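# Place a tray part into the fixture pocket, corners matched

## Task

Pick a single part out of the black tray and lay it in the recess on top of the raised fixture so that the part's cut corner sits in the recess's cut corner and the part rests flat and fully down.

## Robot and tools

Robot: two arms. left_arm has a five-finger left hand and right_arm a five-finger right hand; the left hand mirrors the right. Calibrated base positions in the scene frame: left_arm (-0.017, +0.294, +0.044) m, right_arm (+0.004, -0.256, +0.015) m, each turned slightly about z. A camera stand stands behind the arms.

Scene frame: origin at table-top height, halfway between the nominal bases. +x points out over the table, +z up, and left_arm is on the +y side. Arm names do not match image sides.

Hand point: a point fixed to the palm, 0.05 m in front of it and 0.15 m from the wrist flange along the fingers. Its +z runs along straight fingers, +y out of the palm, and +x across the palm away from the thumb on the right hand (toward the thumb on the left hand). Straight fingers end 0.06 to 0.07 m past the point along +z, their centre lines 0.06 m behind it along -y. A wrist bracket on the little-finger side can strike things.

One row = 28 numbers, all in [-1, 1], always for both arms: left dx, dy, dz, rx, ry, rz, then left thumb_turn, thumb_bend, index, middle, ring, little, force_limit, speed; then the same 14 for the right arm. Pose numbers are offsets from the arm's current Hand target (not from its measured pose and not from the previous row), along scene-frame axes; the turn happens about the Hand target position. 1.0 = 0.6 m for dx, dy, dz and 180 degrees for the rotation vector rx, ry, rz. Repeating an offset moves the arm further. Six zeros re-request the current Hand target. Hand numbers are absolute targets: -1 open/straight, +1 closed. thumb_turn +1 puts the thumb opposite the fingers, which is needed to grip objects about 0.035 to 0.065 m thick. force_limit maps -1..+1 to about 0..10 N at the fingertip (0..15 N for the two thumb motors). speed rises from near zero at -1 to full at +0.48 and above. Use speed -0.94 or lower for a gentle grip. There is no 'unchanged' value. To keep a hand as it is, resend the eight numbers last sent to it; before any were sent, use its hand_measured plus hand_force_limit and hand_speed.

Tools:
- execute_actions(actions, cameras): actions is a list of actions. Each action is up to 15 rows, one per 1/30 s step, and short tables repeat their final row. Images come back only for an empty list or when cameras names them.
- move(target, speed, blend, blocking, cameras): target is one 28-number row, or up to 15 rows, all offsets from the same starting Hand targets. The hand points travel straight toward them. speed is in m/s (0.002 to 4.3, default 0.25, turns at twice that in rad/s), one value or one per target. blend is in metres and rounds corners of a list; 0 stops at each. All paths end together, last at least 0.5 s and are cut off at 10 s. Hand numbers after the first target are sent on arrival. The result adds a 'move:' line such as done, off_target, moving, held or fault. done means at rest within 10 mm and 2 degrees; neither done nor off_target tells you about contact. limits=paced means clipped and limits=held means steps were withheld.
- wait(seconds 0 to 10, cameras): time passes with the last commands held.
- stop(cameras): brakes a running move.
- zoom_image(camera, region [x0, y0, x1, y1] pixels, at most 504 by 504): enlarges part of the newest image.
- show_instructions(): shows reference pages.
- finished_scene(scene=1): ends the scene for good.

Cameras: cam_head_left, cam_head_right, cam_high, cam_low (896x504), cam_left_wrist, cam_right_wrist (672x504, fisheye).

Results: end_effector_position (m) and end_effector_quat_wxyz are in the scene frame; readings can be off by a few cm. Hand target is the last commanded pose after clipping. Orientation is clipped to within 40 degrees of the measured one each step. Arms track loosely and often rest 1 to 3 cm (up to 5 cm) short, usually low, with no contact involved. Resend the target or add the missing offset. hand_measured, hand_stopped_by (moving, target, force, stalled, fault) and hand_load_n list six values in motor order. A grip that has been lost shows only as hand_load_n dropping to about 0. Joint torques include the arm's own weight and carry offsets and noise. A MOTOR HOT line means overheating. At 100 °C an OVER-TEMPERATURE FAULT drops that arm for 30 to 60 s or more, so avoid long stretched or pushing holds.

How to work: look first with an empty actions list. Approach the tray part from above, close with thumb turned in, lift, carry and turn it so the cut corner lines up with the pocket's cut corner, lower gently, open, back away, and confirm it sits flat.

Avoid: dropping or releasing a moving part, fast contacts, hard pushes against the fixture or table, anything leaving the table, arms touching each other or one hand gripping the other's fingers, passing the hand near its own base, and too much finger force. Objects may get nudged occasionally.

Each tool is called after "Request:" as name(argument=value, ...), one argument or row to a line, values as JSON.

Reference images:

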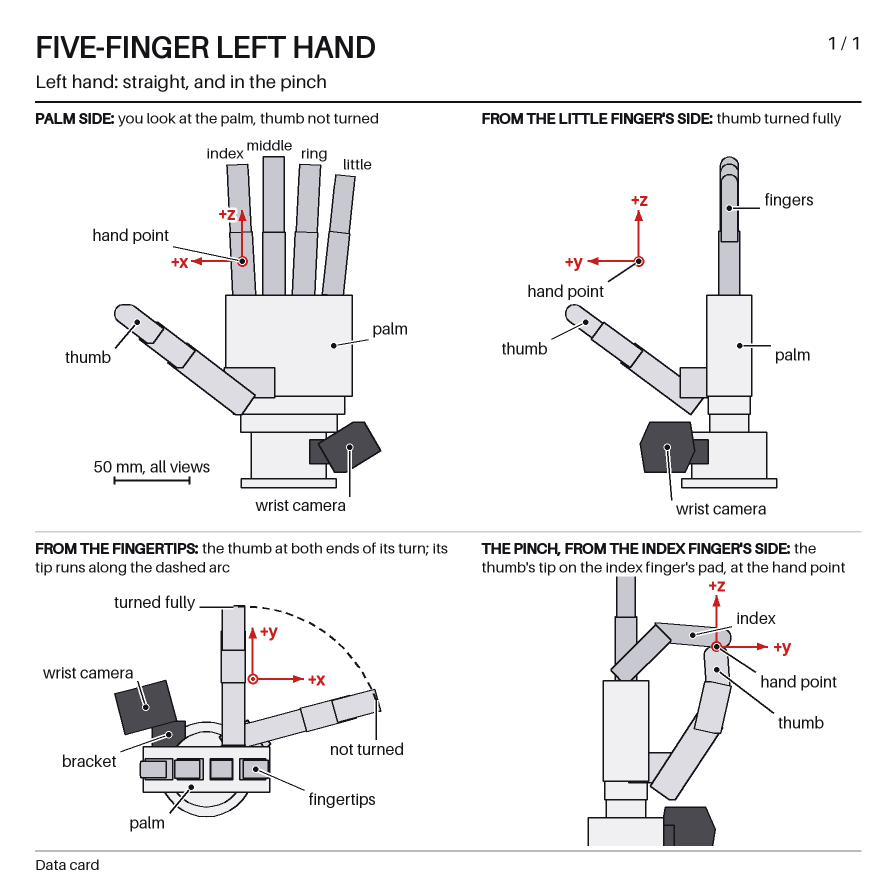

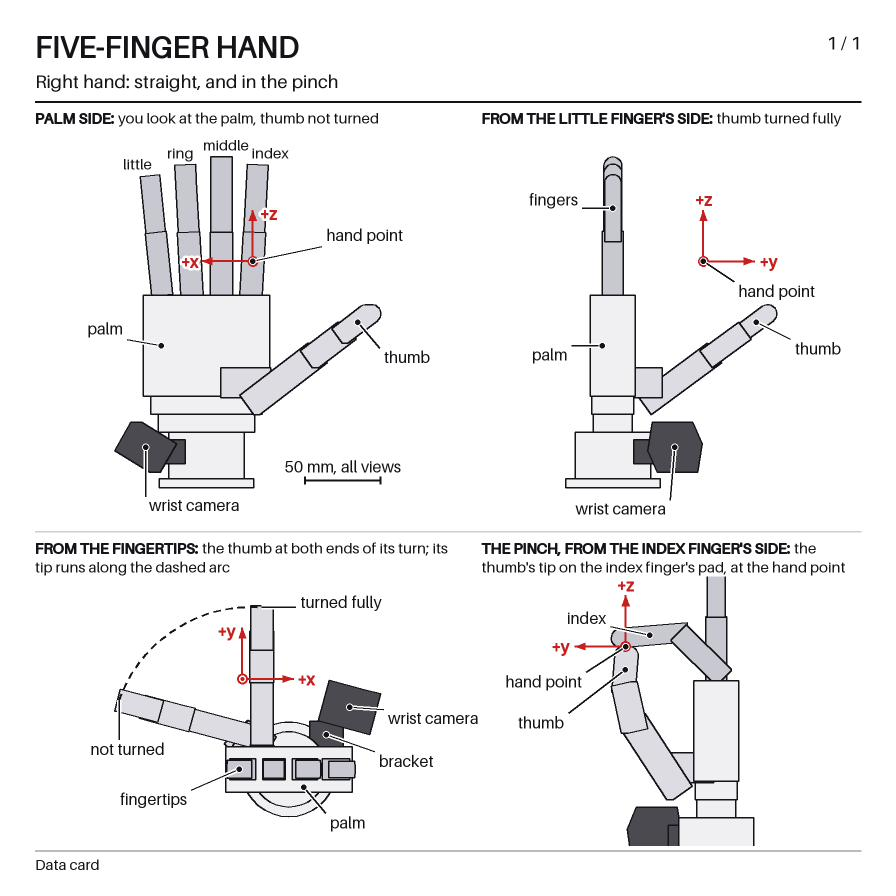

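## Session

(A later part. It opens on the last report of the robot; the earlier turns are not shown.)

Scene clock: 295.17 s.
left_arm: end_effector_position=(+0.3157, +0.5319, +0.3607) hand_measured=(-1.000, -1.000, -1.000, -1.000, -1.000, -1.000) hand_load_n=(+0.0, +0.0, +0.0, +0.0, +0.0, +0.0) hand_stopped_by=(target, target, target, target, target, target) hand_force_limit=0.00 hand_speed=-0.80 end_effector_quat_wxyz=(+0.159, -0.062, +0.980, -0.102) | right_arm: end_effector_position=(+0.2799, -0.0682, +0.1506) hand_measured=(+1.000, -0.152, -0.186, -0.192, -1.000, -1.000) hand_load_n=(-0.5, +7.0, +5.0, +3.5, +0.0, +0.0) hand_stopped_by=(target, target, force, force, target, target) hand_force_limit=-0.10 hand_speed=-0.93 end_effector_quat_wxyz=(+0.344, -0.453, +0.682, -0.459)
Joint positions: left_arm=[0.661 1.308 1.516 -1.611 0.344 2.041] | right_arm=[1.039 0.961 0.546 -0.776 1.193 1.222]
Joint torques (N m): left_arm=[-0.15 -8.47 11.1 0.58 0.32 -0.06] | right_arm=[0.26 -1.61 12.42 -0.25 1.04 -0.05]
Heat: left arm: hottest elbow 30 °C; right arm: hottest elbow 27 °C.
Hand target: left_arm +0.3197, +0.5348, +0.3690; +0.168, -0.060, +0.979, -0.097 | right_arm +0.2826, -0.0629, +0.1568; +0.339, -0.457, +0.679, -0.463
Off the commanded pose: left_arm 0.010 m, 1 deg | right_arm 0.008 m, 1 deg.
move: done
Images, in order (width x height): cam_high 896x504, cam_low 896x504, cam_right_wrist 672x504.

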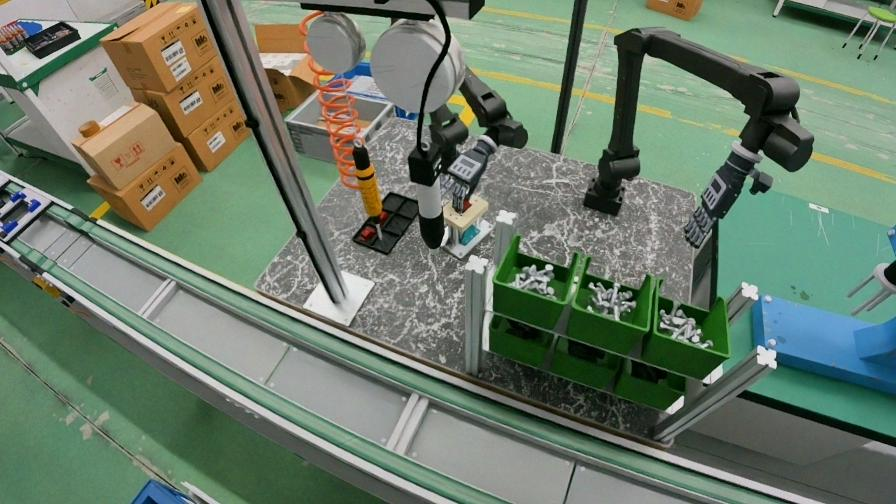

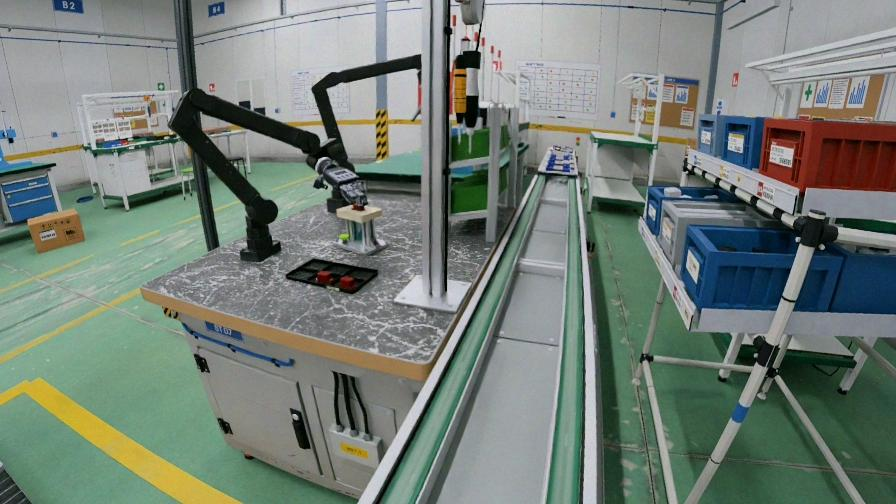

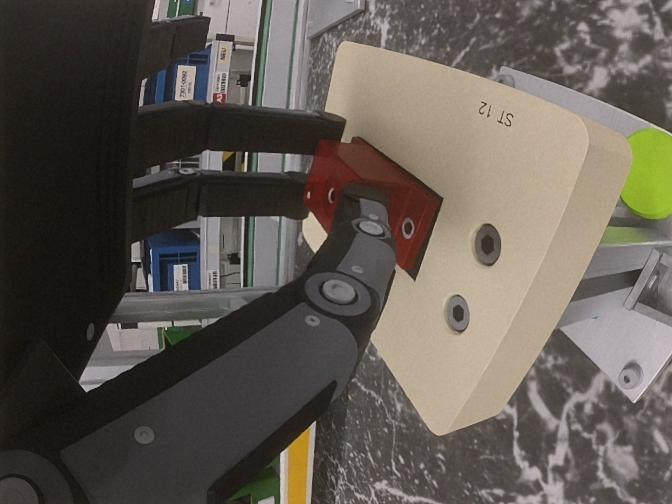

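Request:
execute_actions(
  actions=[],
  cameras=["cam_high","cam_low","cam_right_wrist"],
)

Request:
zoom_image(
  camera="cam_right_wrist",
  region=[330, 120, 470, 300],
)

Request:
zoom_image(
  camera="cam_low",
  region=[340, 190, 380, 220],
)

Request:
zoom_image(
  camera="cam_high",
  region=[445, 190, 485, 220],
)

Scene clock: 299.03 s.
left_arm: end_effector_position=(+0.3157, +0.5319, +0.3607) hand_measured=(-1.000, -1.000, -1.000, -1.000, -1.000, -1.000) hand_load_n=(+0.0, +0.0, +0.0, +0.0, +0.0, +0.0) hand_stopped_by=(target, target, target, target, target, target) hand_force_limit=0.00 hand_speed=-0.80 end_effector_quat_wxyz=(+0.159, -0.062, +0.980, -0.102) | right_arm: end_effector_position=(+0.2799, -0.0682, +0.1506) hand_measured=(+1.000, -0.152, -0.186, -0.192, -1.000, -1.000) hand_load_n=(-0.5, +7.0, +5.0, +3.5, +0.0, -0.5) hand_stopped_by=(target, target, force, force, target, target) hand_force_limit=-0.10 hand_speed=-0.93 end_effector_quat_wxyz=(+0.344, -0.453, +0.682, -0.459)
Joint positions: left_arm=[0.661 1.308 1.516 -1.611 0.344 2.041] | right_arm=[1.039 0.961 0.546 -0.776 1.193 1.223]
Joint velocities: within noise
Joint torques (N m): left_arm=[-0.32 -8.35 11.04 0.64 0.32 -0.05] | right_arm=[0.21 -1.73 12.44 -0.25 1.04 -0.05]
Heat: left arm: hottest elbow 30 °C; right arm: hottest elbow 27 °C.
Hand target: left_arm +0.3197, +0.5348, +0.3690; +0.168, -0.060, +0.979, -0.097 | right_arm +0.2826, -0.0630, +0.1567; +0.338, -0.457, +0.679, -0.463
Off the commanded pose: left_arm 0.010 m, 1 deg | right_arm 0.008 m, 1 deg.
Images, in order (width x height): cam_high 896x504, cam_low 896x504, cam_right_wrist 672x504.

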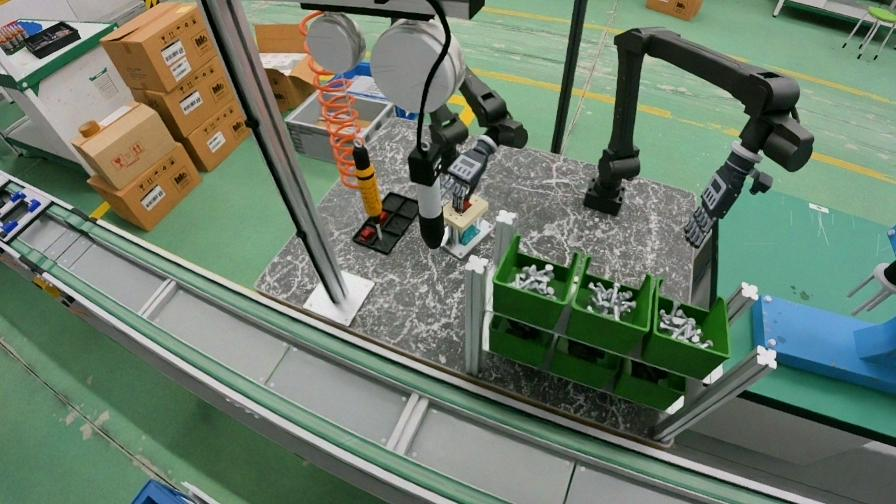

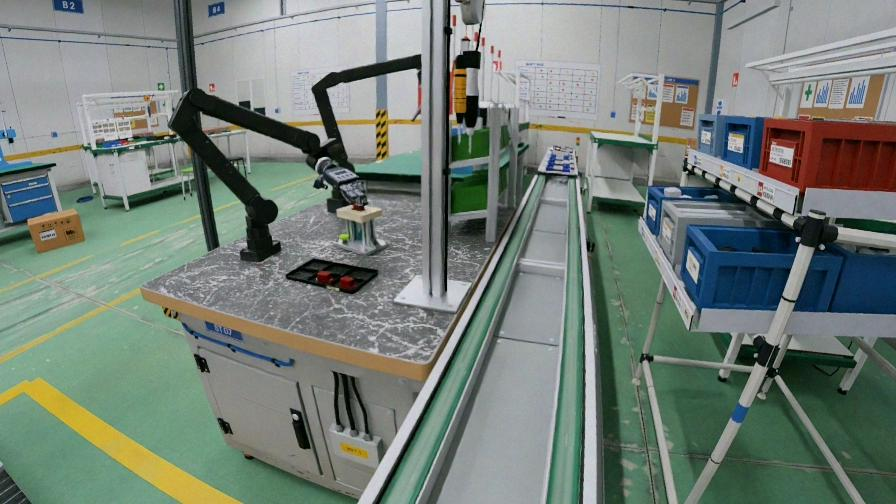

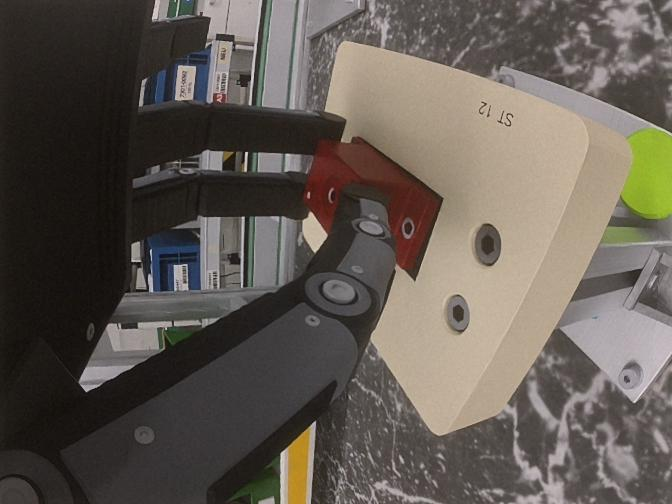

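Scaled by 2.800 from the camera's 672x504 image, which has a finer 960x720 frame.

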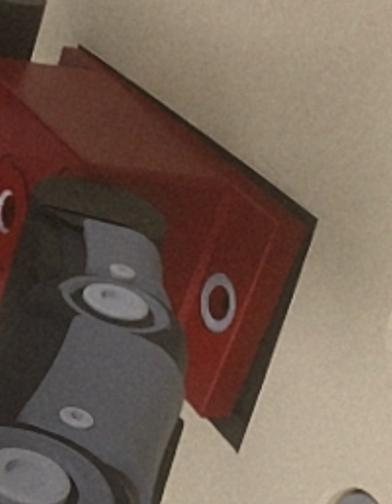

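Scaled by 12.600 from the camera's 896x504 image, which has a finer 1280x720 frame.

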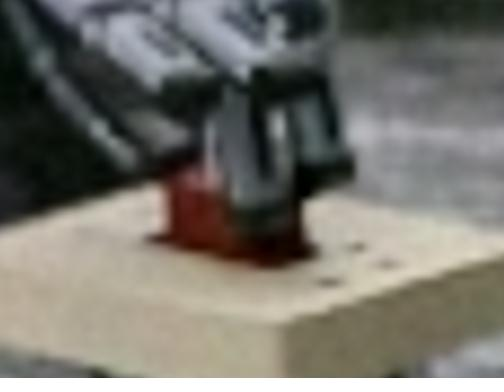

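Scaled by 12.600 from the camera's 896x504 image, which has a finer 1280x720 frame.

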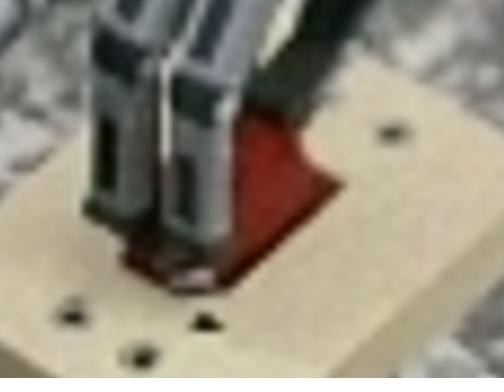

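Request:
zoom_image(
  camera="cam_right_wrist",
  region=[390, 180, 460, 290],
)

Request:
zoom_image(
  camera="cam_right_wrist",
  region=[335, 120, 405, 190],
)

Scaled by 4.582 from the camera's 672x504 image, which has a finer 960x720 frame.

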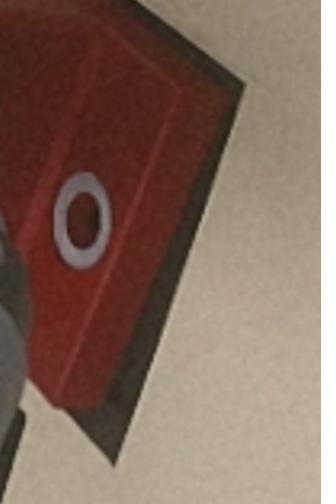

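Scaled by 7.200 from the camera's 672x504 image, which has a finer 960x720 frame.

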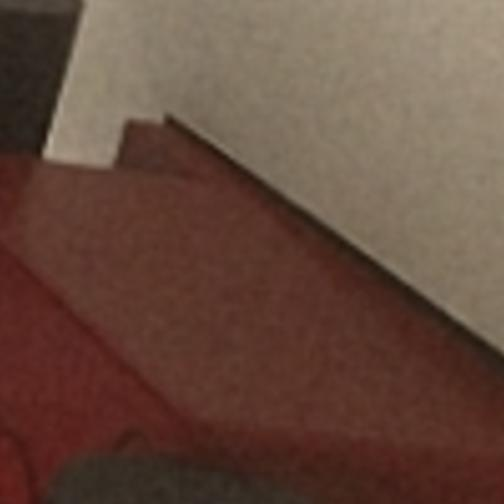

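Request:
move(
  target=[0,0,0,0,0,0,-1,-1,-1,-1,-1,-1,0,-0.8,-0.0008,0.0028,0.001,-0.0093,0.0033,0.0130,1,-0.15,0.06,0.06,-1,-1,-0.1,-0.93],
  speed=0.02,
  cameras=["cam_right_wrist","cam_high"],
)

Request:
zoom_image(
  camera="cam_right_wrist",
  region=[390, 180, 460, 290],
)

Request:
zoom_image(
  camera="cam_right_wrist",
  region=[335, 120, 405, 190],
)

Scene clock: 321.83 s.
left_arm: end_effector_position=(+0.3157, +0.5319, +0.3607) hand_measured=(-1.000, -1.000, -1.000, -1.000, -1.000, -1.000) hand_load_n=(+0.0, +0.0, +0.0, +0.0, +0.0, +0.0) hand_stopped_by=(target, target, target, target, target, target) hand_force_limit=0.00 hand_speed=-0.80 end_effector_quat_wxyz=(+0.159, -0.062, +0.980, -0.102) | right_arm: end_effector_position=(+0.2795, -0.0668, +0.1498) hand_measured=(+1.000, -0.152, -0.186, -0.192, -1.000, -1.000) hand_load_n=(+0.5, +6.5, +5.5, +4.0, +0.0, +0.0) hand_stopped_by=(target, target, force, force, target, target) hand_force_limit=-0.10 hand_speed=-0.93 end_effector_quat_wxyz=(+0.335, -0.475, +0.668, -0.465)
Joint positions: left_arm=[0.661 1.308 1.516 -1.611 0.344 2.041] | right_arm=[1.039 0.961 0.546 -0.746 1.188 1.14]
Joint torques (N m): left_arm=[-0.21 -8.41 11.08 0.61 0.32 -0.05] | right_arm=[0.09 -3.02 11.56 0.62 0.79 -0.22]
Heat: left arm: hottest elbow 30 °C; right arm: hottest elbow 27 °C.
Hand target: left_arm +0.3197, +0.5348, +0.3690; +0.168, -0.060, +0.979, -0.097 | right_arm +0.2821, -0.0612, +0.1573; +0.338, -0.478, +0.665, -0.464
Off the commanded pose: left_arm 0.010 m, 1 deg | right_arm 0.010 m, 1 deg.
move: done
Images, in order (width x height): cam_high 896x504, cam_right_wrist 672x504.

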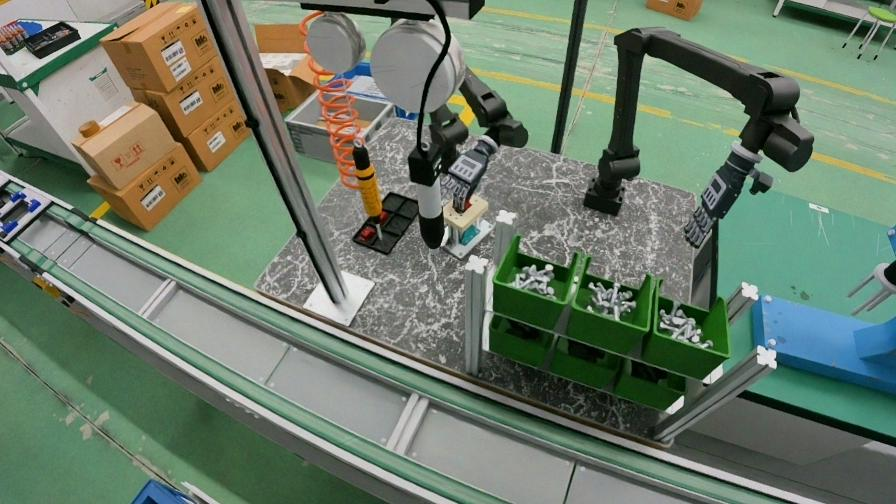

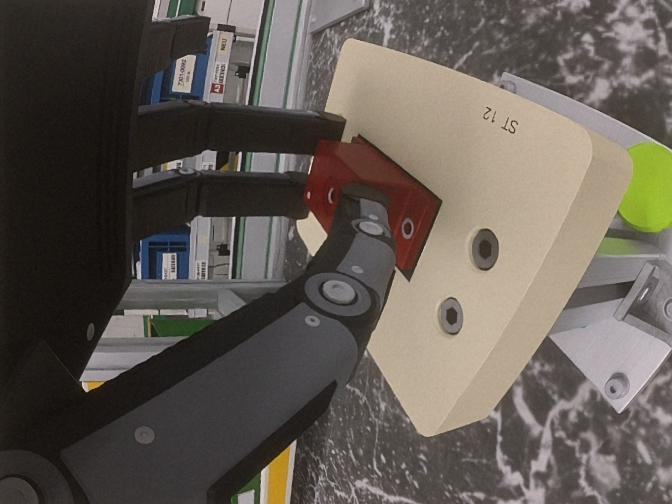

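Scaled by 4.582 from the camera's 672x504 image, which has a finer 960x720 frame.

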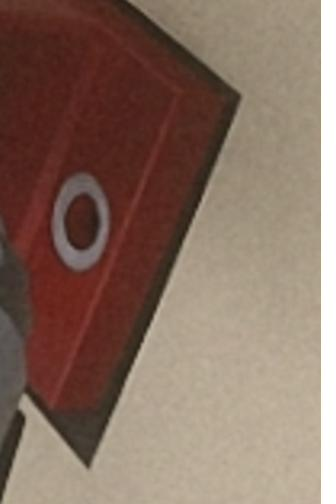

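Scaled by 7.200 from the camera's 672x504 image, which has a finer 960x720 frame.

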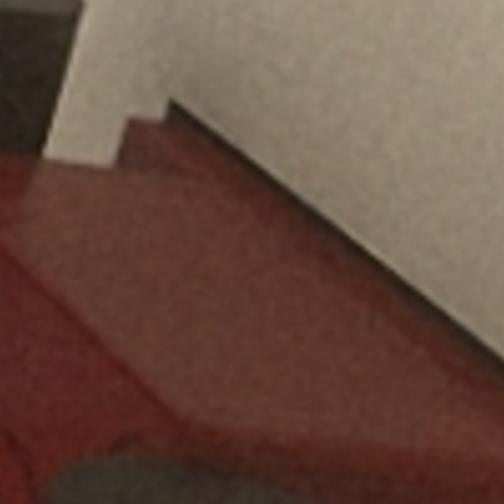

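Request:
move(
  target=[0,0,0,0,0,0,-1,-1,-1,-1,-1,-1,0,-0.8,0.0005,0.0005,-0.006,0,0,0,1,-0.15,0.06,0.06,-1,-1,-0.1,-0.93],
  speed=0.02,
  cameras=["cam_right_wrist","cam_high","cam_low"],
)

Request:
zoom_image(
  camera="cam_right_wrist",
  region=[390, 180, 460, 290],
)

Request:
zoom_image(
  camera="cam_right_wrist",
  region=[335, 120, 405, 190],
)

Scene clock: 326.00 s.
left_arm: end_effector_position=(+0.3157, +0.5319, +0.3607) hand_measured=(-1.000, -1.000, -1.000, -1.000, -1.000, -1.000) hand_load_n=(+0.0, +0.0, +0.0, +0.0, +0.0, +0.0) hand_stopped_by=(target, target, target, target, target, target) hand_force_limit=0.00 hand_speed=-0.80 end_effector_quat_wxyz=(+0.159, -0.062, +0.980, -0.102) | right_arm: end_effector_position=(+0.2797, -0.0658, +0.1498) hand_measured=(+1.000, -0.152, -0.186, -0.192, -1.000, -1.000) hand_load_n=(+0.0, +6.0, +4.0, +4.0, +0.0, +0.0) hand_stopped_by=(target, target, force, force, target, target) hand_force_limit=-0.10 hand_speed=-0.93 end_effector_quat_wxyz=(+0.335, -0.477, +0.666, -0.465)
Joint positions: left_arm=[0.661 1.308 1.516 -1.611 0.344 2.041] | right_arm=[1.039 0.961 0.546 -0.738 1.186 1.128]
Joint torques (N m): left_arm=[-0.21 -8.41 11.04 0.62 0.32 -0.06] | right_arm=[0.15 -2.61 10.89 0.94 0.86 -0.12]
Heat: left arm: hottest elbow 30 °C; right arm: hottest elbow 27 °C.
Hand target: left_arm +0.3197, +0.5348, +0.3690; +0.168, -0.060, +0.979, -0.097 | right_arm +0.2824, -0.0609, +0.1538; +0.338, -0.478, +0.665, -0.464
Off the commanded pose: left_arm 0.010 m, 1 deg | right_arm 0.007 m, 0 deg.
move: done
Images, in order (width x height): cam_high 896x504, cam_low 896x504, cam_right_wrist 672x504.

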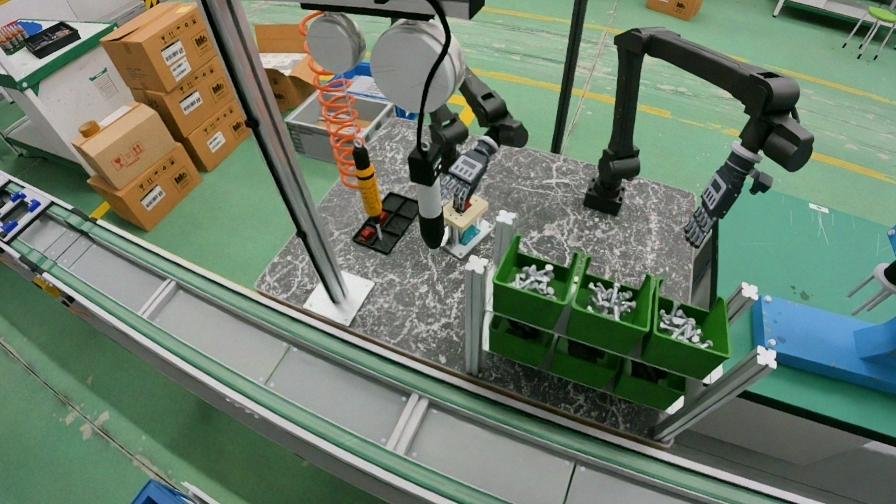

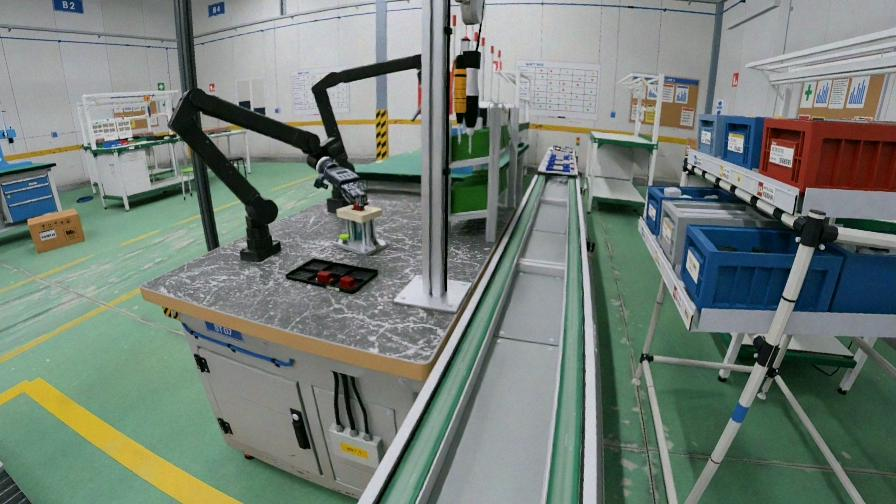

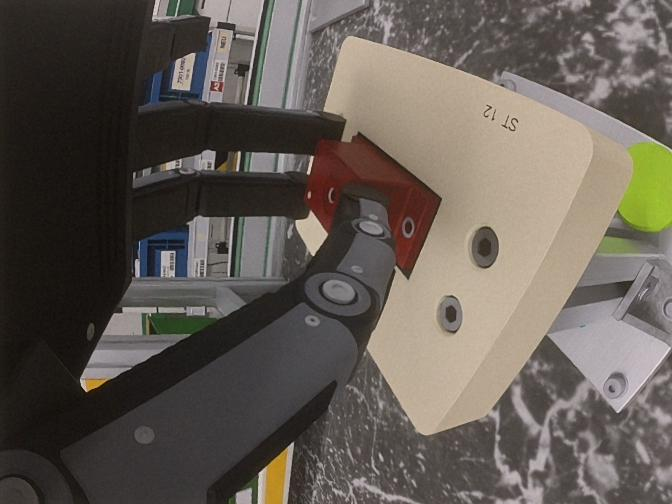

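Scaled by 4.582 from the camera's 672x504 image, which has a finer 960x720 frame.

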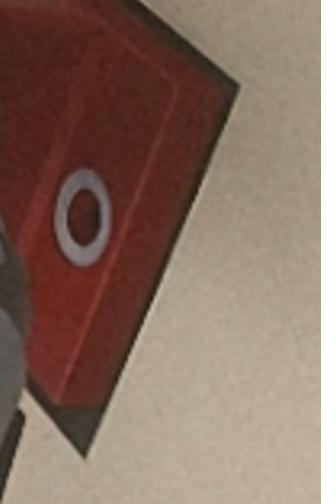

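Scaled by 7.200 from the camera's 672x504 image, which has a finer 960x720 frame.

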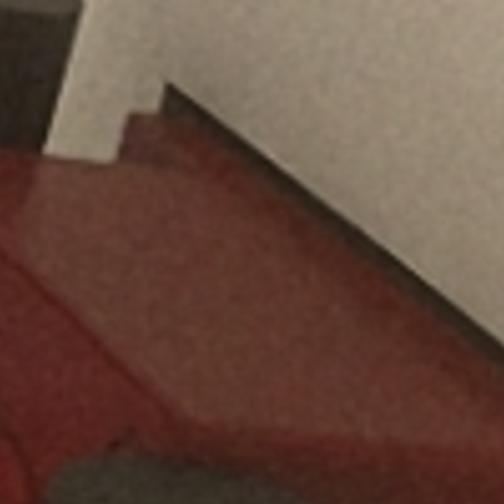

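Request:
move(
  target=[0,0,0,0,0,0,-1,-1,-1,-1,-1,-1,0,-0.8,0.0005,-0.0003,-0.005,0,0,0,1,-0.15,0.06,0.06,-1,-1,-0.1,-0.93],
  speed=0.02,
  cameras=["cam_right_wrist","cam_high","cam_low"],
)

Request:
zoom_image(
  camera="cam_right_wrist",
  region=[330, 120, 470, 300],
)

Request:
zoom_image(
  camera="cam_low",
  region=[340, 190, 380, 220],
)

Request:
zoom_image(
  camera="cam_high",
  region=[445, 190, 485, 220],
)

Scene clock: 329.27 s.
left_arm: end_effector_position=(+0.3157, +0.5319, +0.3607) hand_measured=(-1.000, -1.000, -1.000, -1.000, -1.000, -1.000) hand_load_n=(+0.0, +0.0, +0.0, +0.0, +0.0, +0.0) hand_stopped_by=(target, target, target, target, target, target) hand_force_limit=0.00 hand_speed=-0.80 end_effector_quat_wxyz=(+0.159, -0.062, +0.980, -0.102) | right_arm: end_effector_position=(+0.2797, -0.0646, +0.1496) hand_measured=(+1.000, -0.152, -0.186, -0.192, -1.000, -1.000) hand_load_n=(-0.5, +6.5, +4.0, +4.0, +0.0, +0.0) hand_stopped_by=(target, target, force, force, target, target) hand_force_limit=-0.10 hand_speed=-0.93 end_effector_quat_wxyz=(+0.335, -0.480, +0.665, -0.464)
Joint positions: left_arm=[0.661 1.308 1.516 -1.611 0.344 2.041] | right_arm=[1.039 0.961 0.546 -0.731 1.182 1.117]
Joint torques (N m): left_arm=[-0.09 -8.47 11.06 0.62 0.32 -0.05] | right_arm=[-0.15 -2.26 10.25 1.25 0.98 -0.05]
Heat: left arm: hottest elbow 30 °C; right arm: hottest elbow 27 °C.
Hand target: left_arm +0.3197, +0.5348, +0.3690; +0.168, -0.060, +0.979, -0.097 | right_arm +0.2827, -0.0611, +0.1507; +0.338, -0.478, +0.665, -0.464
Off the commanded pose: left_arm 0.010 m, 1 deg | right_arm 0.005 m, 0 deg.
move: done
Images, in order (width x height): cam_high 896x504, cam_low 896x504, cam_right_wrist 672x504.

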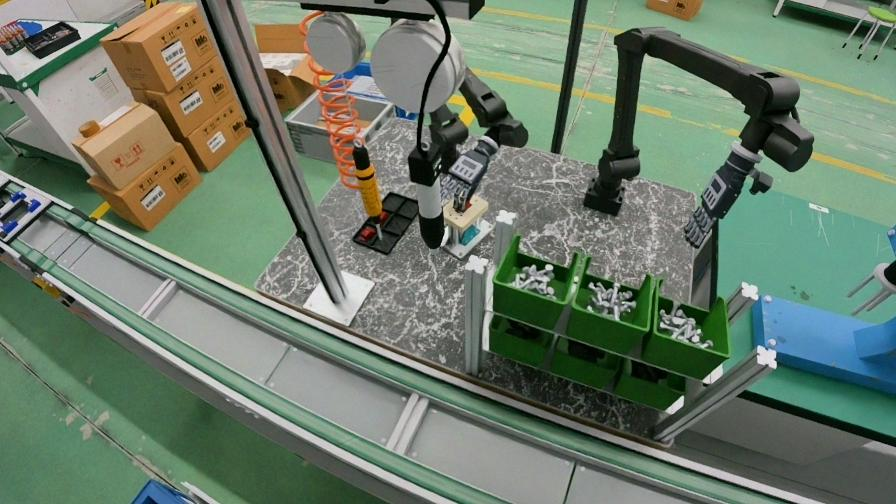

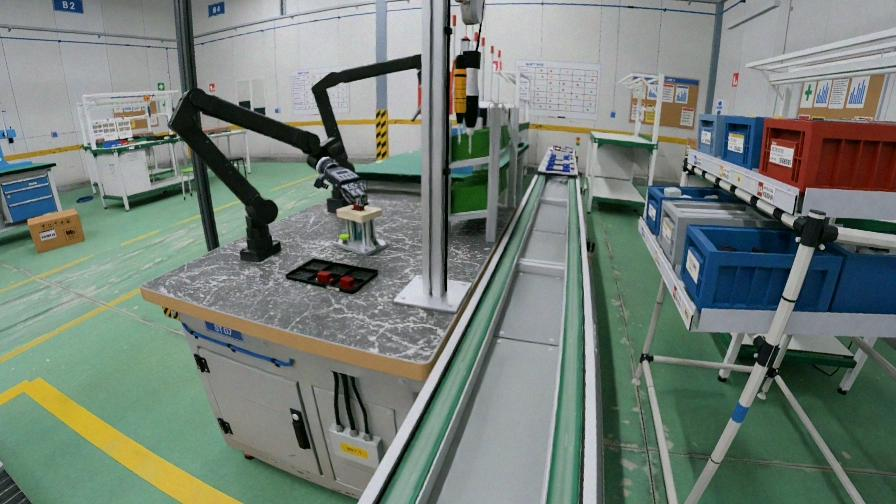

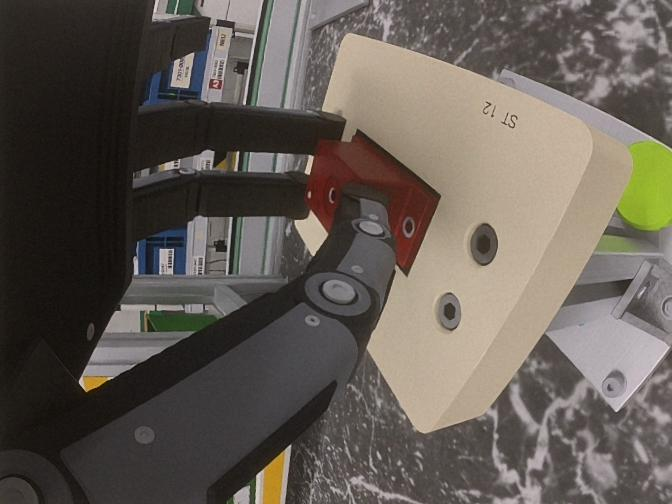

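Scaled by 2.800 from the camera's 672x504 image, which has a finer 960x720 frame.

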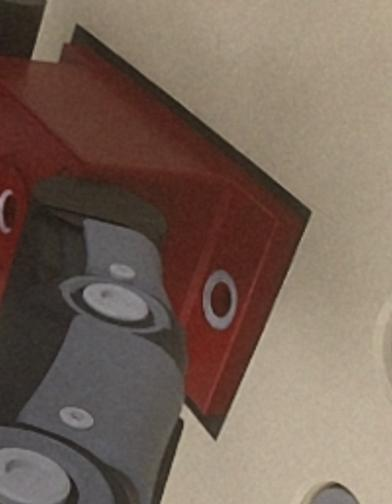

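Scaled by 12.600 from the camera's 896x504 image, which has a finer 1280x720 frame.

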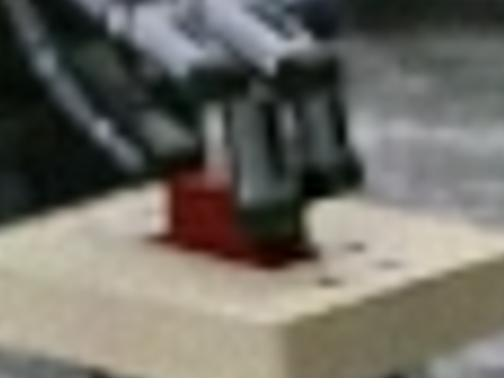

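Scaled by 12.600 from the camera's 896x504 image, which has a finer 1280x720 frame.

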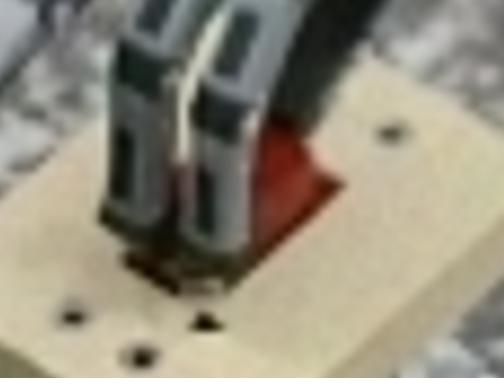

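Request:
zoom_image(
  camera="cam_right_wrist",
  region=[395, 225, 435, 285],
)

Request:
zoom_image(
  camera="cam_right_wrist",
  region=[415, 170, 455, 220],
)

Request:
zoom_image(
  camera="cam_right_wrist",
  region=[340, 120, 380, 170],
)

Scaled by 8.400 from the camera's 672x504 image, which has a finer 960x720 frame.

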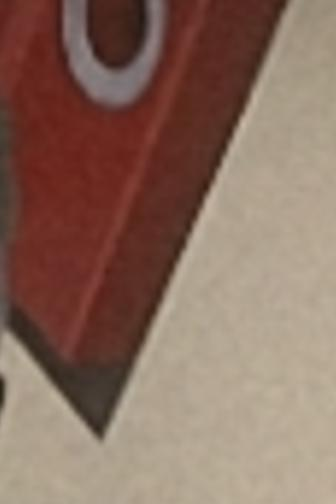

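Scaled by 10.080 from the camera's 672x504 image, which has a finer 960x720 frame.

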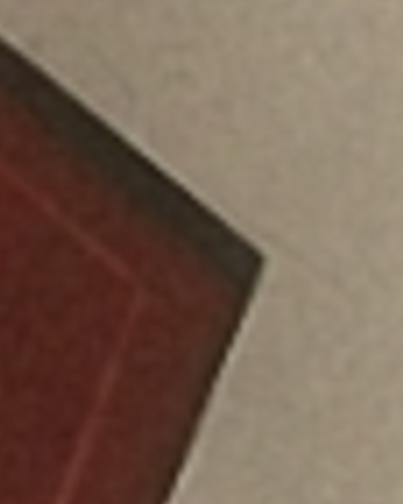

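Scaled by 10.080 from the camera's 672x504 image, which has a finer 960x720 frame.

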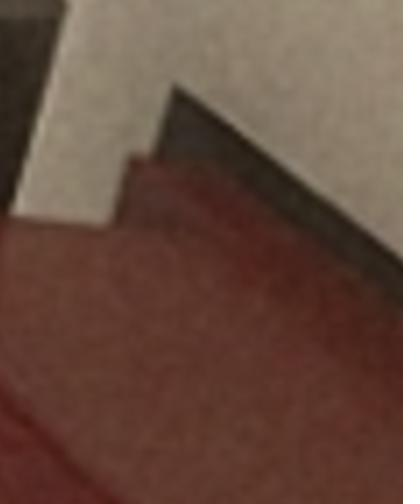

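Request:
move(
  target=[0,0,0,0,0,0,-1,-1,-1,-1,-1,-1,0,-0.8,0.0005,-0.002,-0.005,0.006,-0.0018,-0.0033,1,-0.15,0.06,0.06,-1,-1,-0.1,-0.93],
  speed=0.02,
  cameras=["cam_right_wrist","cam_high","cam_low"],
)

Request:
zoom_image(
  camera="cam_right_wrist",
  region=[330, 120, 470, 300],
)

Request:
zoom_image(
  camera="cam_low",
  region=[340, 190, 380, 220],
)

Request:
zoom_image(
  camera="cam_high",
  region=[445, 190, 485, 220],
)

Scene clock: 343.43 s.
left_arm: end_effector_position=(+0.3157, +0.5319, +0.3607) hand_measured=(-1.000, -1.000, -1.000, -1.000, -1.000, -1.000) hand_load_n=(+0.0, +0.0, +0.0, +0.0, -0.5, +0.0) hand_stopped_by=(target, target, target, target, target, target) hand_force_limit=0.00 hand_speed=-0.80 end_effector_quat_wxyz=(+0.159, -0.062, +0.980, -0.102) | right_arm: end_effector_position=(+0.2798, -0.0648, +0.1486) hand_measured=(+1.000, -0.152, -0.186, -0.192, -1.000, -1.000) hand_load_n=(-1.0, +5.0, +4.0, +3.5, +0.0, -0.5) hand_stopped_by=(target, target, force, force, target, target) hand_force_limit=-0.10 hand_speed=-0.93 end_effector_quat_wxyz=(+0.336, -0.479, +0.665, -0.463)
Joint positions: left_arm=[0.661 1.308 1.516 -1.611 0.344 2.041] | right_arm=[1.039 0.961 0.541 -0.723 1.183 1.117]
Joint torques (N m): left_arm=[-0.15 -8.35 11.04 0.62 0.32 -0.05] | right_arm=[-0.38 -2.26 9.72 1.24 0.91 0.15]
Heat: left arm: hottest elbow 30 °C; right arm: hottest elbow 27 °C.
Hand target: left_arm +0.3197, +0.5348, +0.3690; +0.168, -0.060, +0.979, -0.097 | right_arm +0.2830, -0.0623, +0.1478; +0.342, -0.470, +0.671, -0.460
Off the commanded pose: left_arm 0.010 m, 1 deg | right_arm 0.004 m, 1 deg.
move: done
Images, in order (width x height): cam_high 896x504, cam_low 896x504, cam_right_wrist 672x504.

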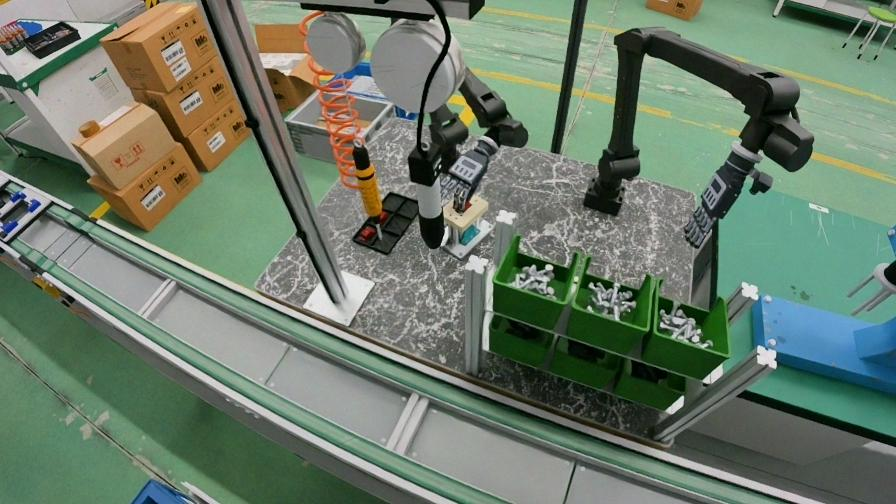

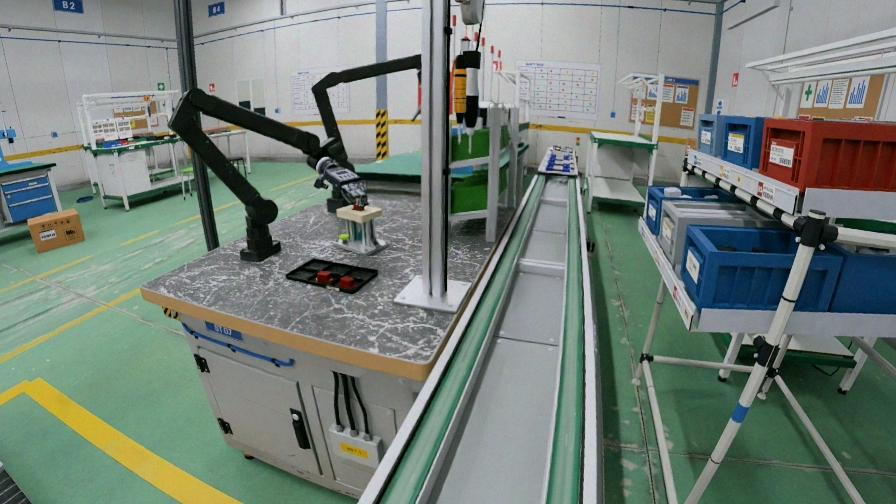

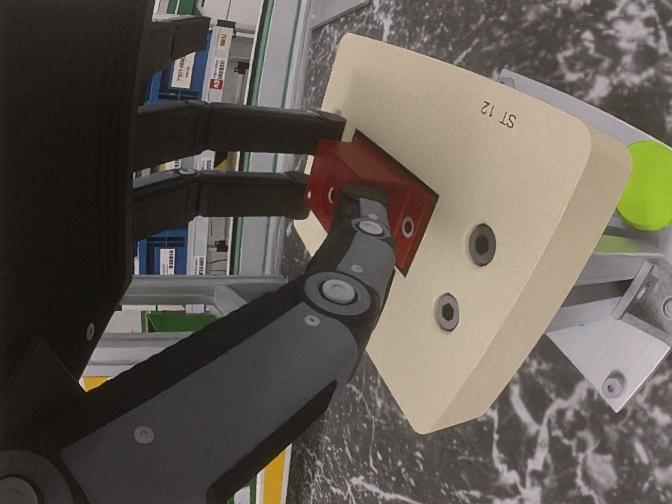

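Scaled by 2.800 from the camera's 672x504 image, which has a finer 960x720 frame.

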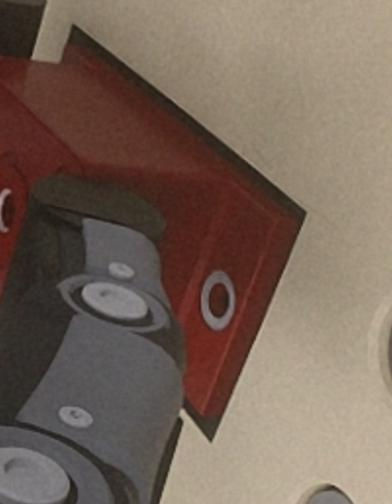

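Scaled by 12.600 from the camera's 896x504 image, which has a finer 1280x720 frame.

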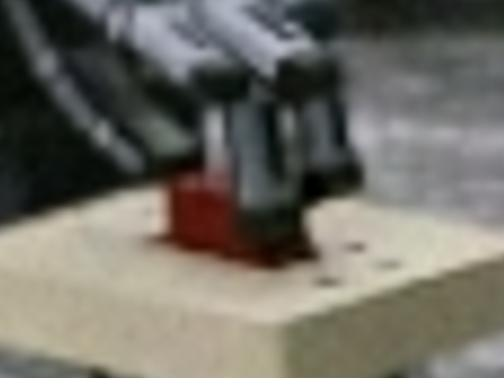

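Scaled by 12.600 from the camera's 896x504 image, which has a finer 1280x720 frame.

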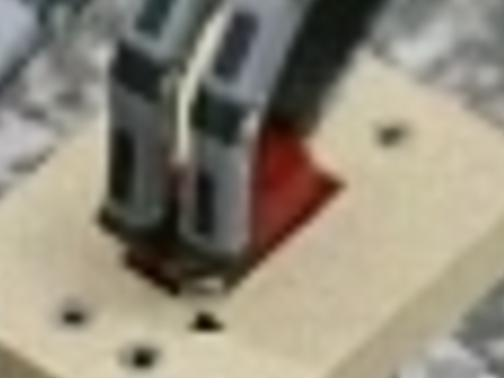

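Request:
move(
  target=[0,0,0,0,0,0,-1,-1,-1,-1,-1,-1,0,-0.8,0,0,-0.005,0.003,-0.0009,-0.0012,1,-0.15,0.06,0.06,-1,-1,-0.1,-0.93],
  speed=0.02,
  cameras=["cam_right_wrist"],
)

Request:
zoom_image(
  camera="cam_right_wrist",
  region=[330, 120, 470, 300],
)

Scene clock: 345.77 s.
left_arm: end_effector_position=(+0.3157, +0.5319, +0.3607) hand_measured=(-1.000, -1.000, -1.000, -1.000, -1.000, -1.000) hand_load_n=(+0.0, +0.0, +0.0, +0.0, +0.0, +0.0) hand_stopped_by=(target, target, target, target, target, target) hand_force_limit=0.00 hand_speed=-0.80 end_effector_quat_wxyz=(+0.159, -0.062, +0.980, -0.102) | right_arm: end_effector_position=(+0.2800, -0.0651, +0.1481) hand_measured=(+1.000, -0.152, -0.186, -0.192, -1.000, -1.000) hand_load_n=(-2.0, +4.5, +3.5, +2.5, -0.5, +0.0) hand_stopped_by=(target, target, force, force, target, target) hand_force_limit=-0.10 hand_speed=-0.93 end_effector_quat_wxyz=(+0.337, -0.478, +0.665, -0.464)
Joint positions: left_arm=[0.661 1.308 1.516 -1.611 0.344 2.041] | right_arm=[1.039 0.961 0.538 -0.718 1.185 1.117]
Joint torques (N m): left_arm=[-0.32 -8.23 11.07 0.62 0.32 -0.05] | right_arm=[-0.32 -2.08 9.31 1.44 0.79 0.26]
Heat: left arm: hottest elbow 30 °C; right arm: hottest elbow 27 °C.
Hand target: left_arm +0.3197, +0.5348, +0.3690; +0.168, -0.060, +0.979, -0.097 | right_arm +0.2830, -0.0624, +0.1447; +0.344, -0.467, +0.673, -0.459
Off the commanded pose: left_arm 0.010 m, 1 deg | right_arm 0.005 m, 2 deg.
move: done
Images, in order (width x height): cam_right_wrist 672x504.

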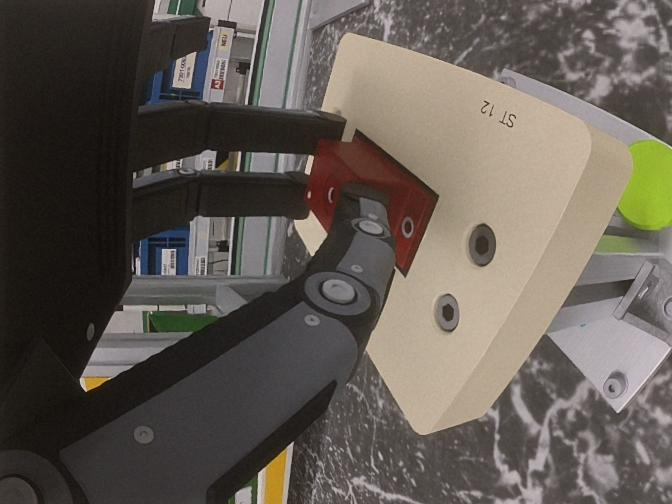

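Scaled by 2.800 from the camera's 672x504 image, which has a finer 960x720 frame.

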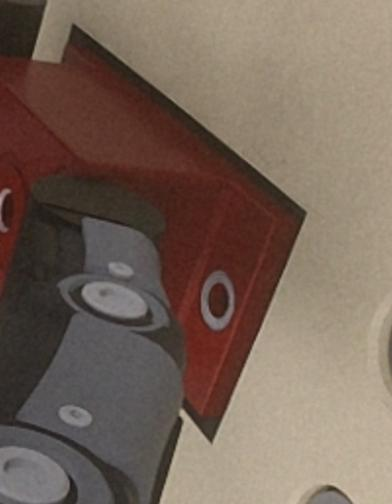

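Request:
zoom_image(
  camera="cam_right_wrist",
  region=[395, 225, 435, 285],
)

Request:
zoom_image(
  camera="cam_right_wrist",
  region=[415, 170, 455, 220],
)

Request:
zoom_image(
  camera="cam_right_wrist",
  region=[340, 120, 380, 170],
)

Scaled by 8.400 from the camera's 672x504 image, which has a finer 960x720 frame.

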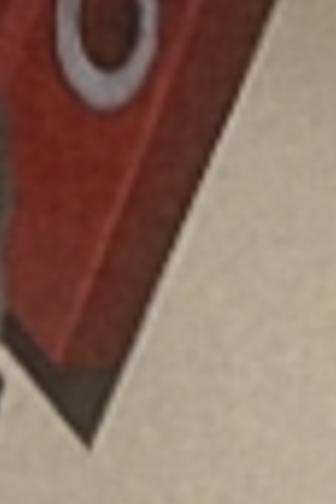

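Scaled by 10.080 from the camera's 672x504 image, which has a finer 960x720 frame.

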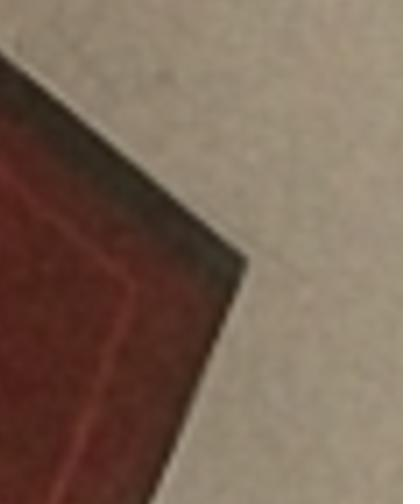

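Scaled by 10.080 from the camera's 672x504 image, which has a finer 960x720 frame.

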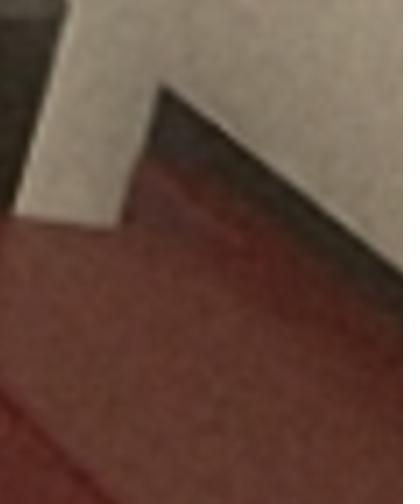

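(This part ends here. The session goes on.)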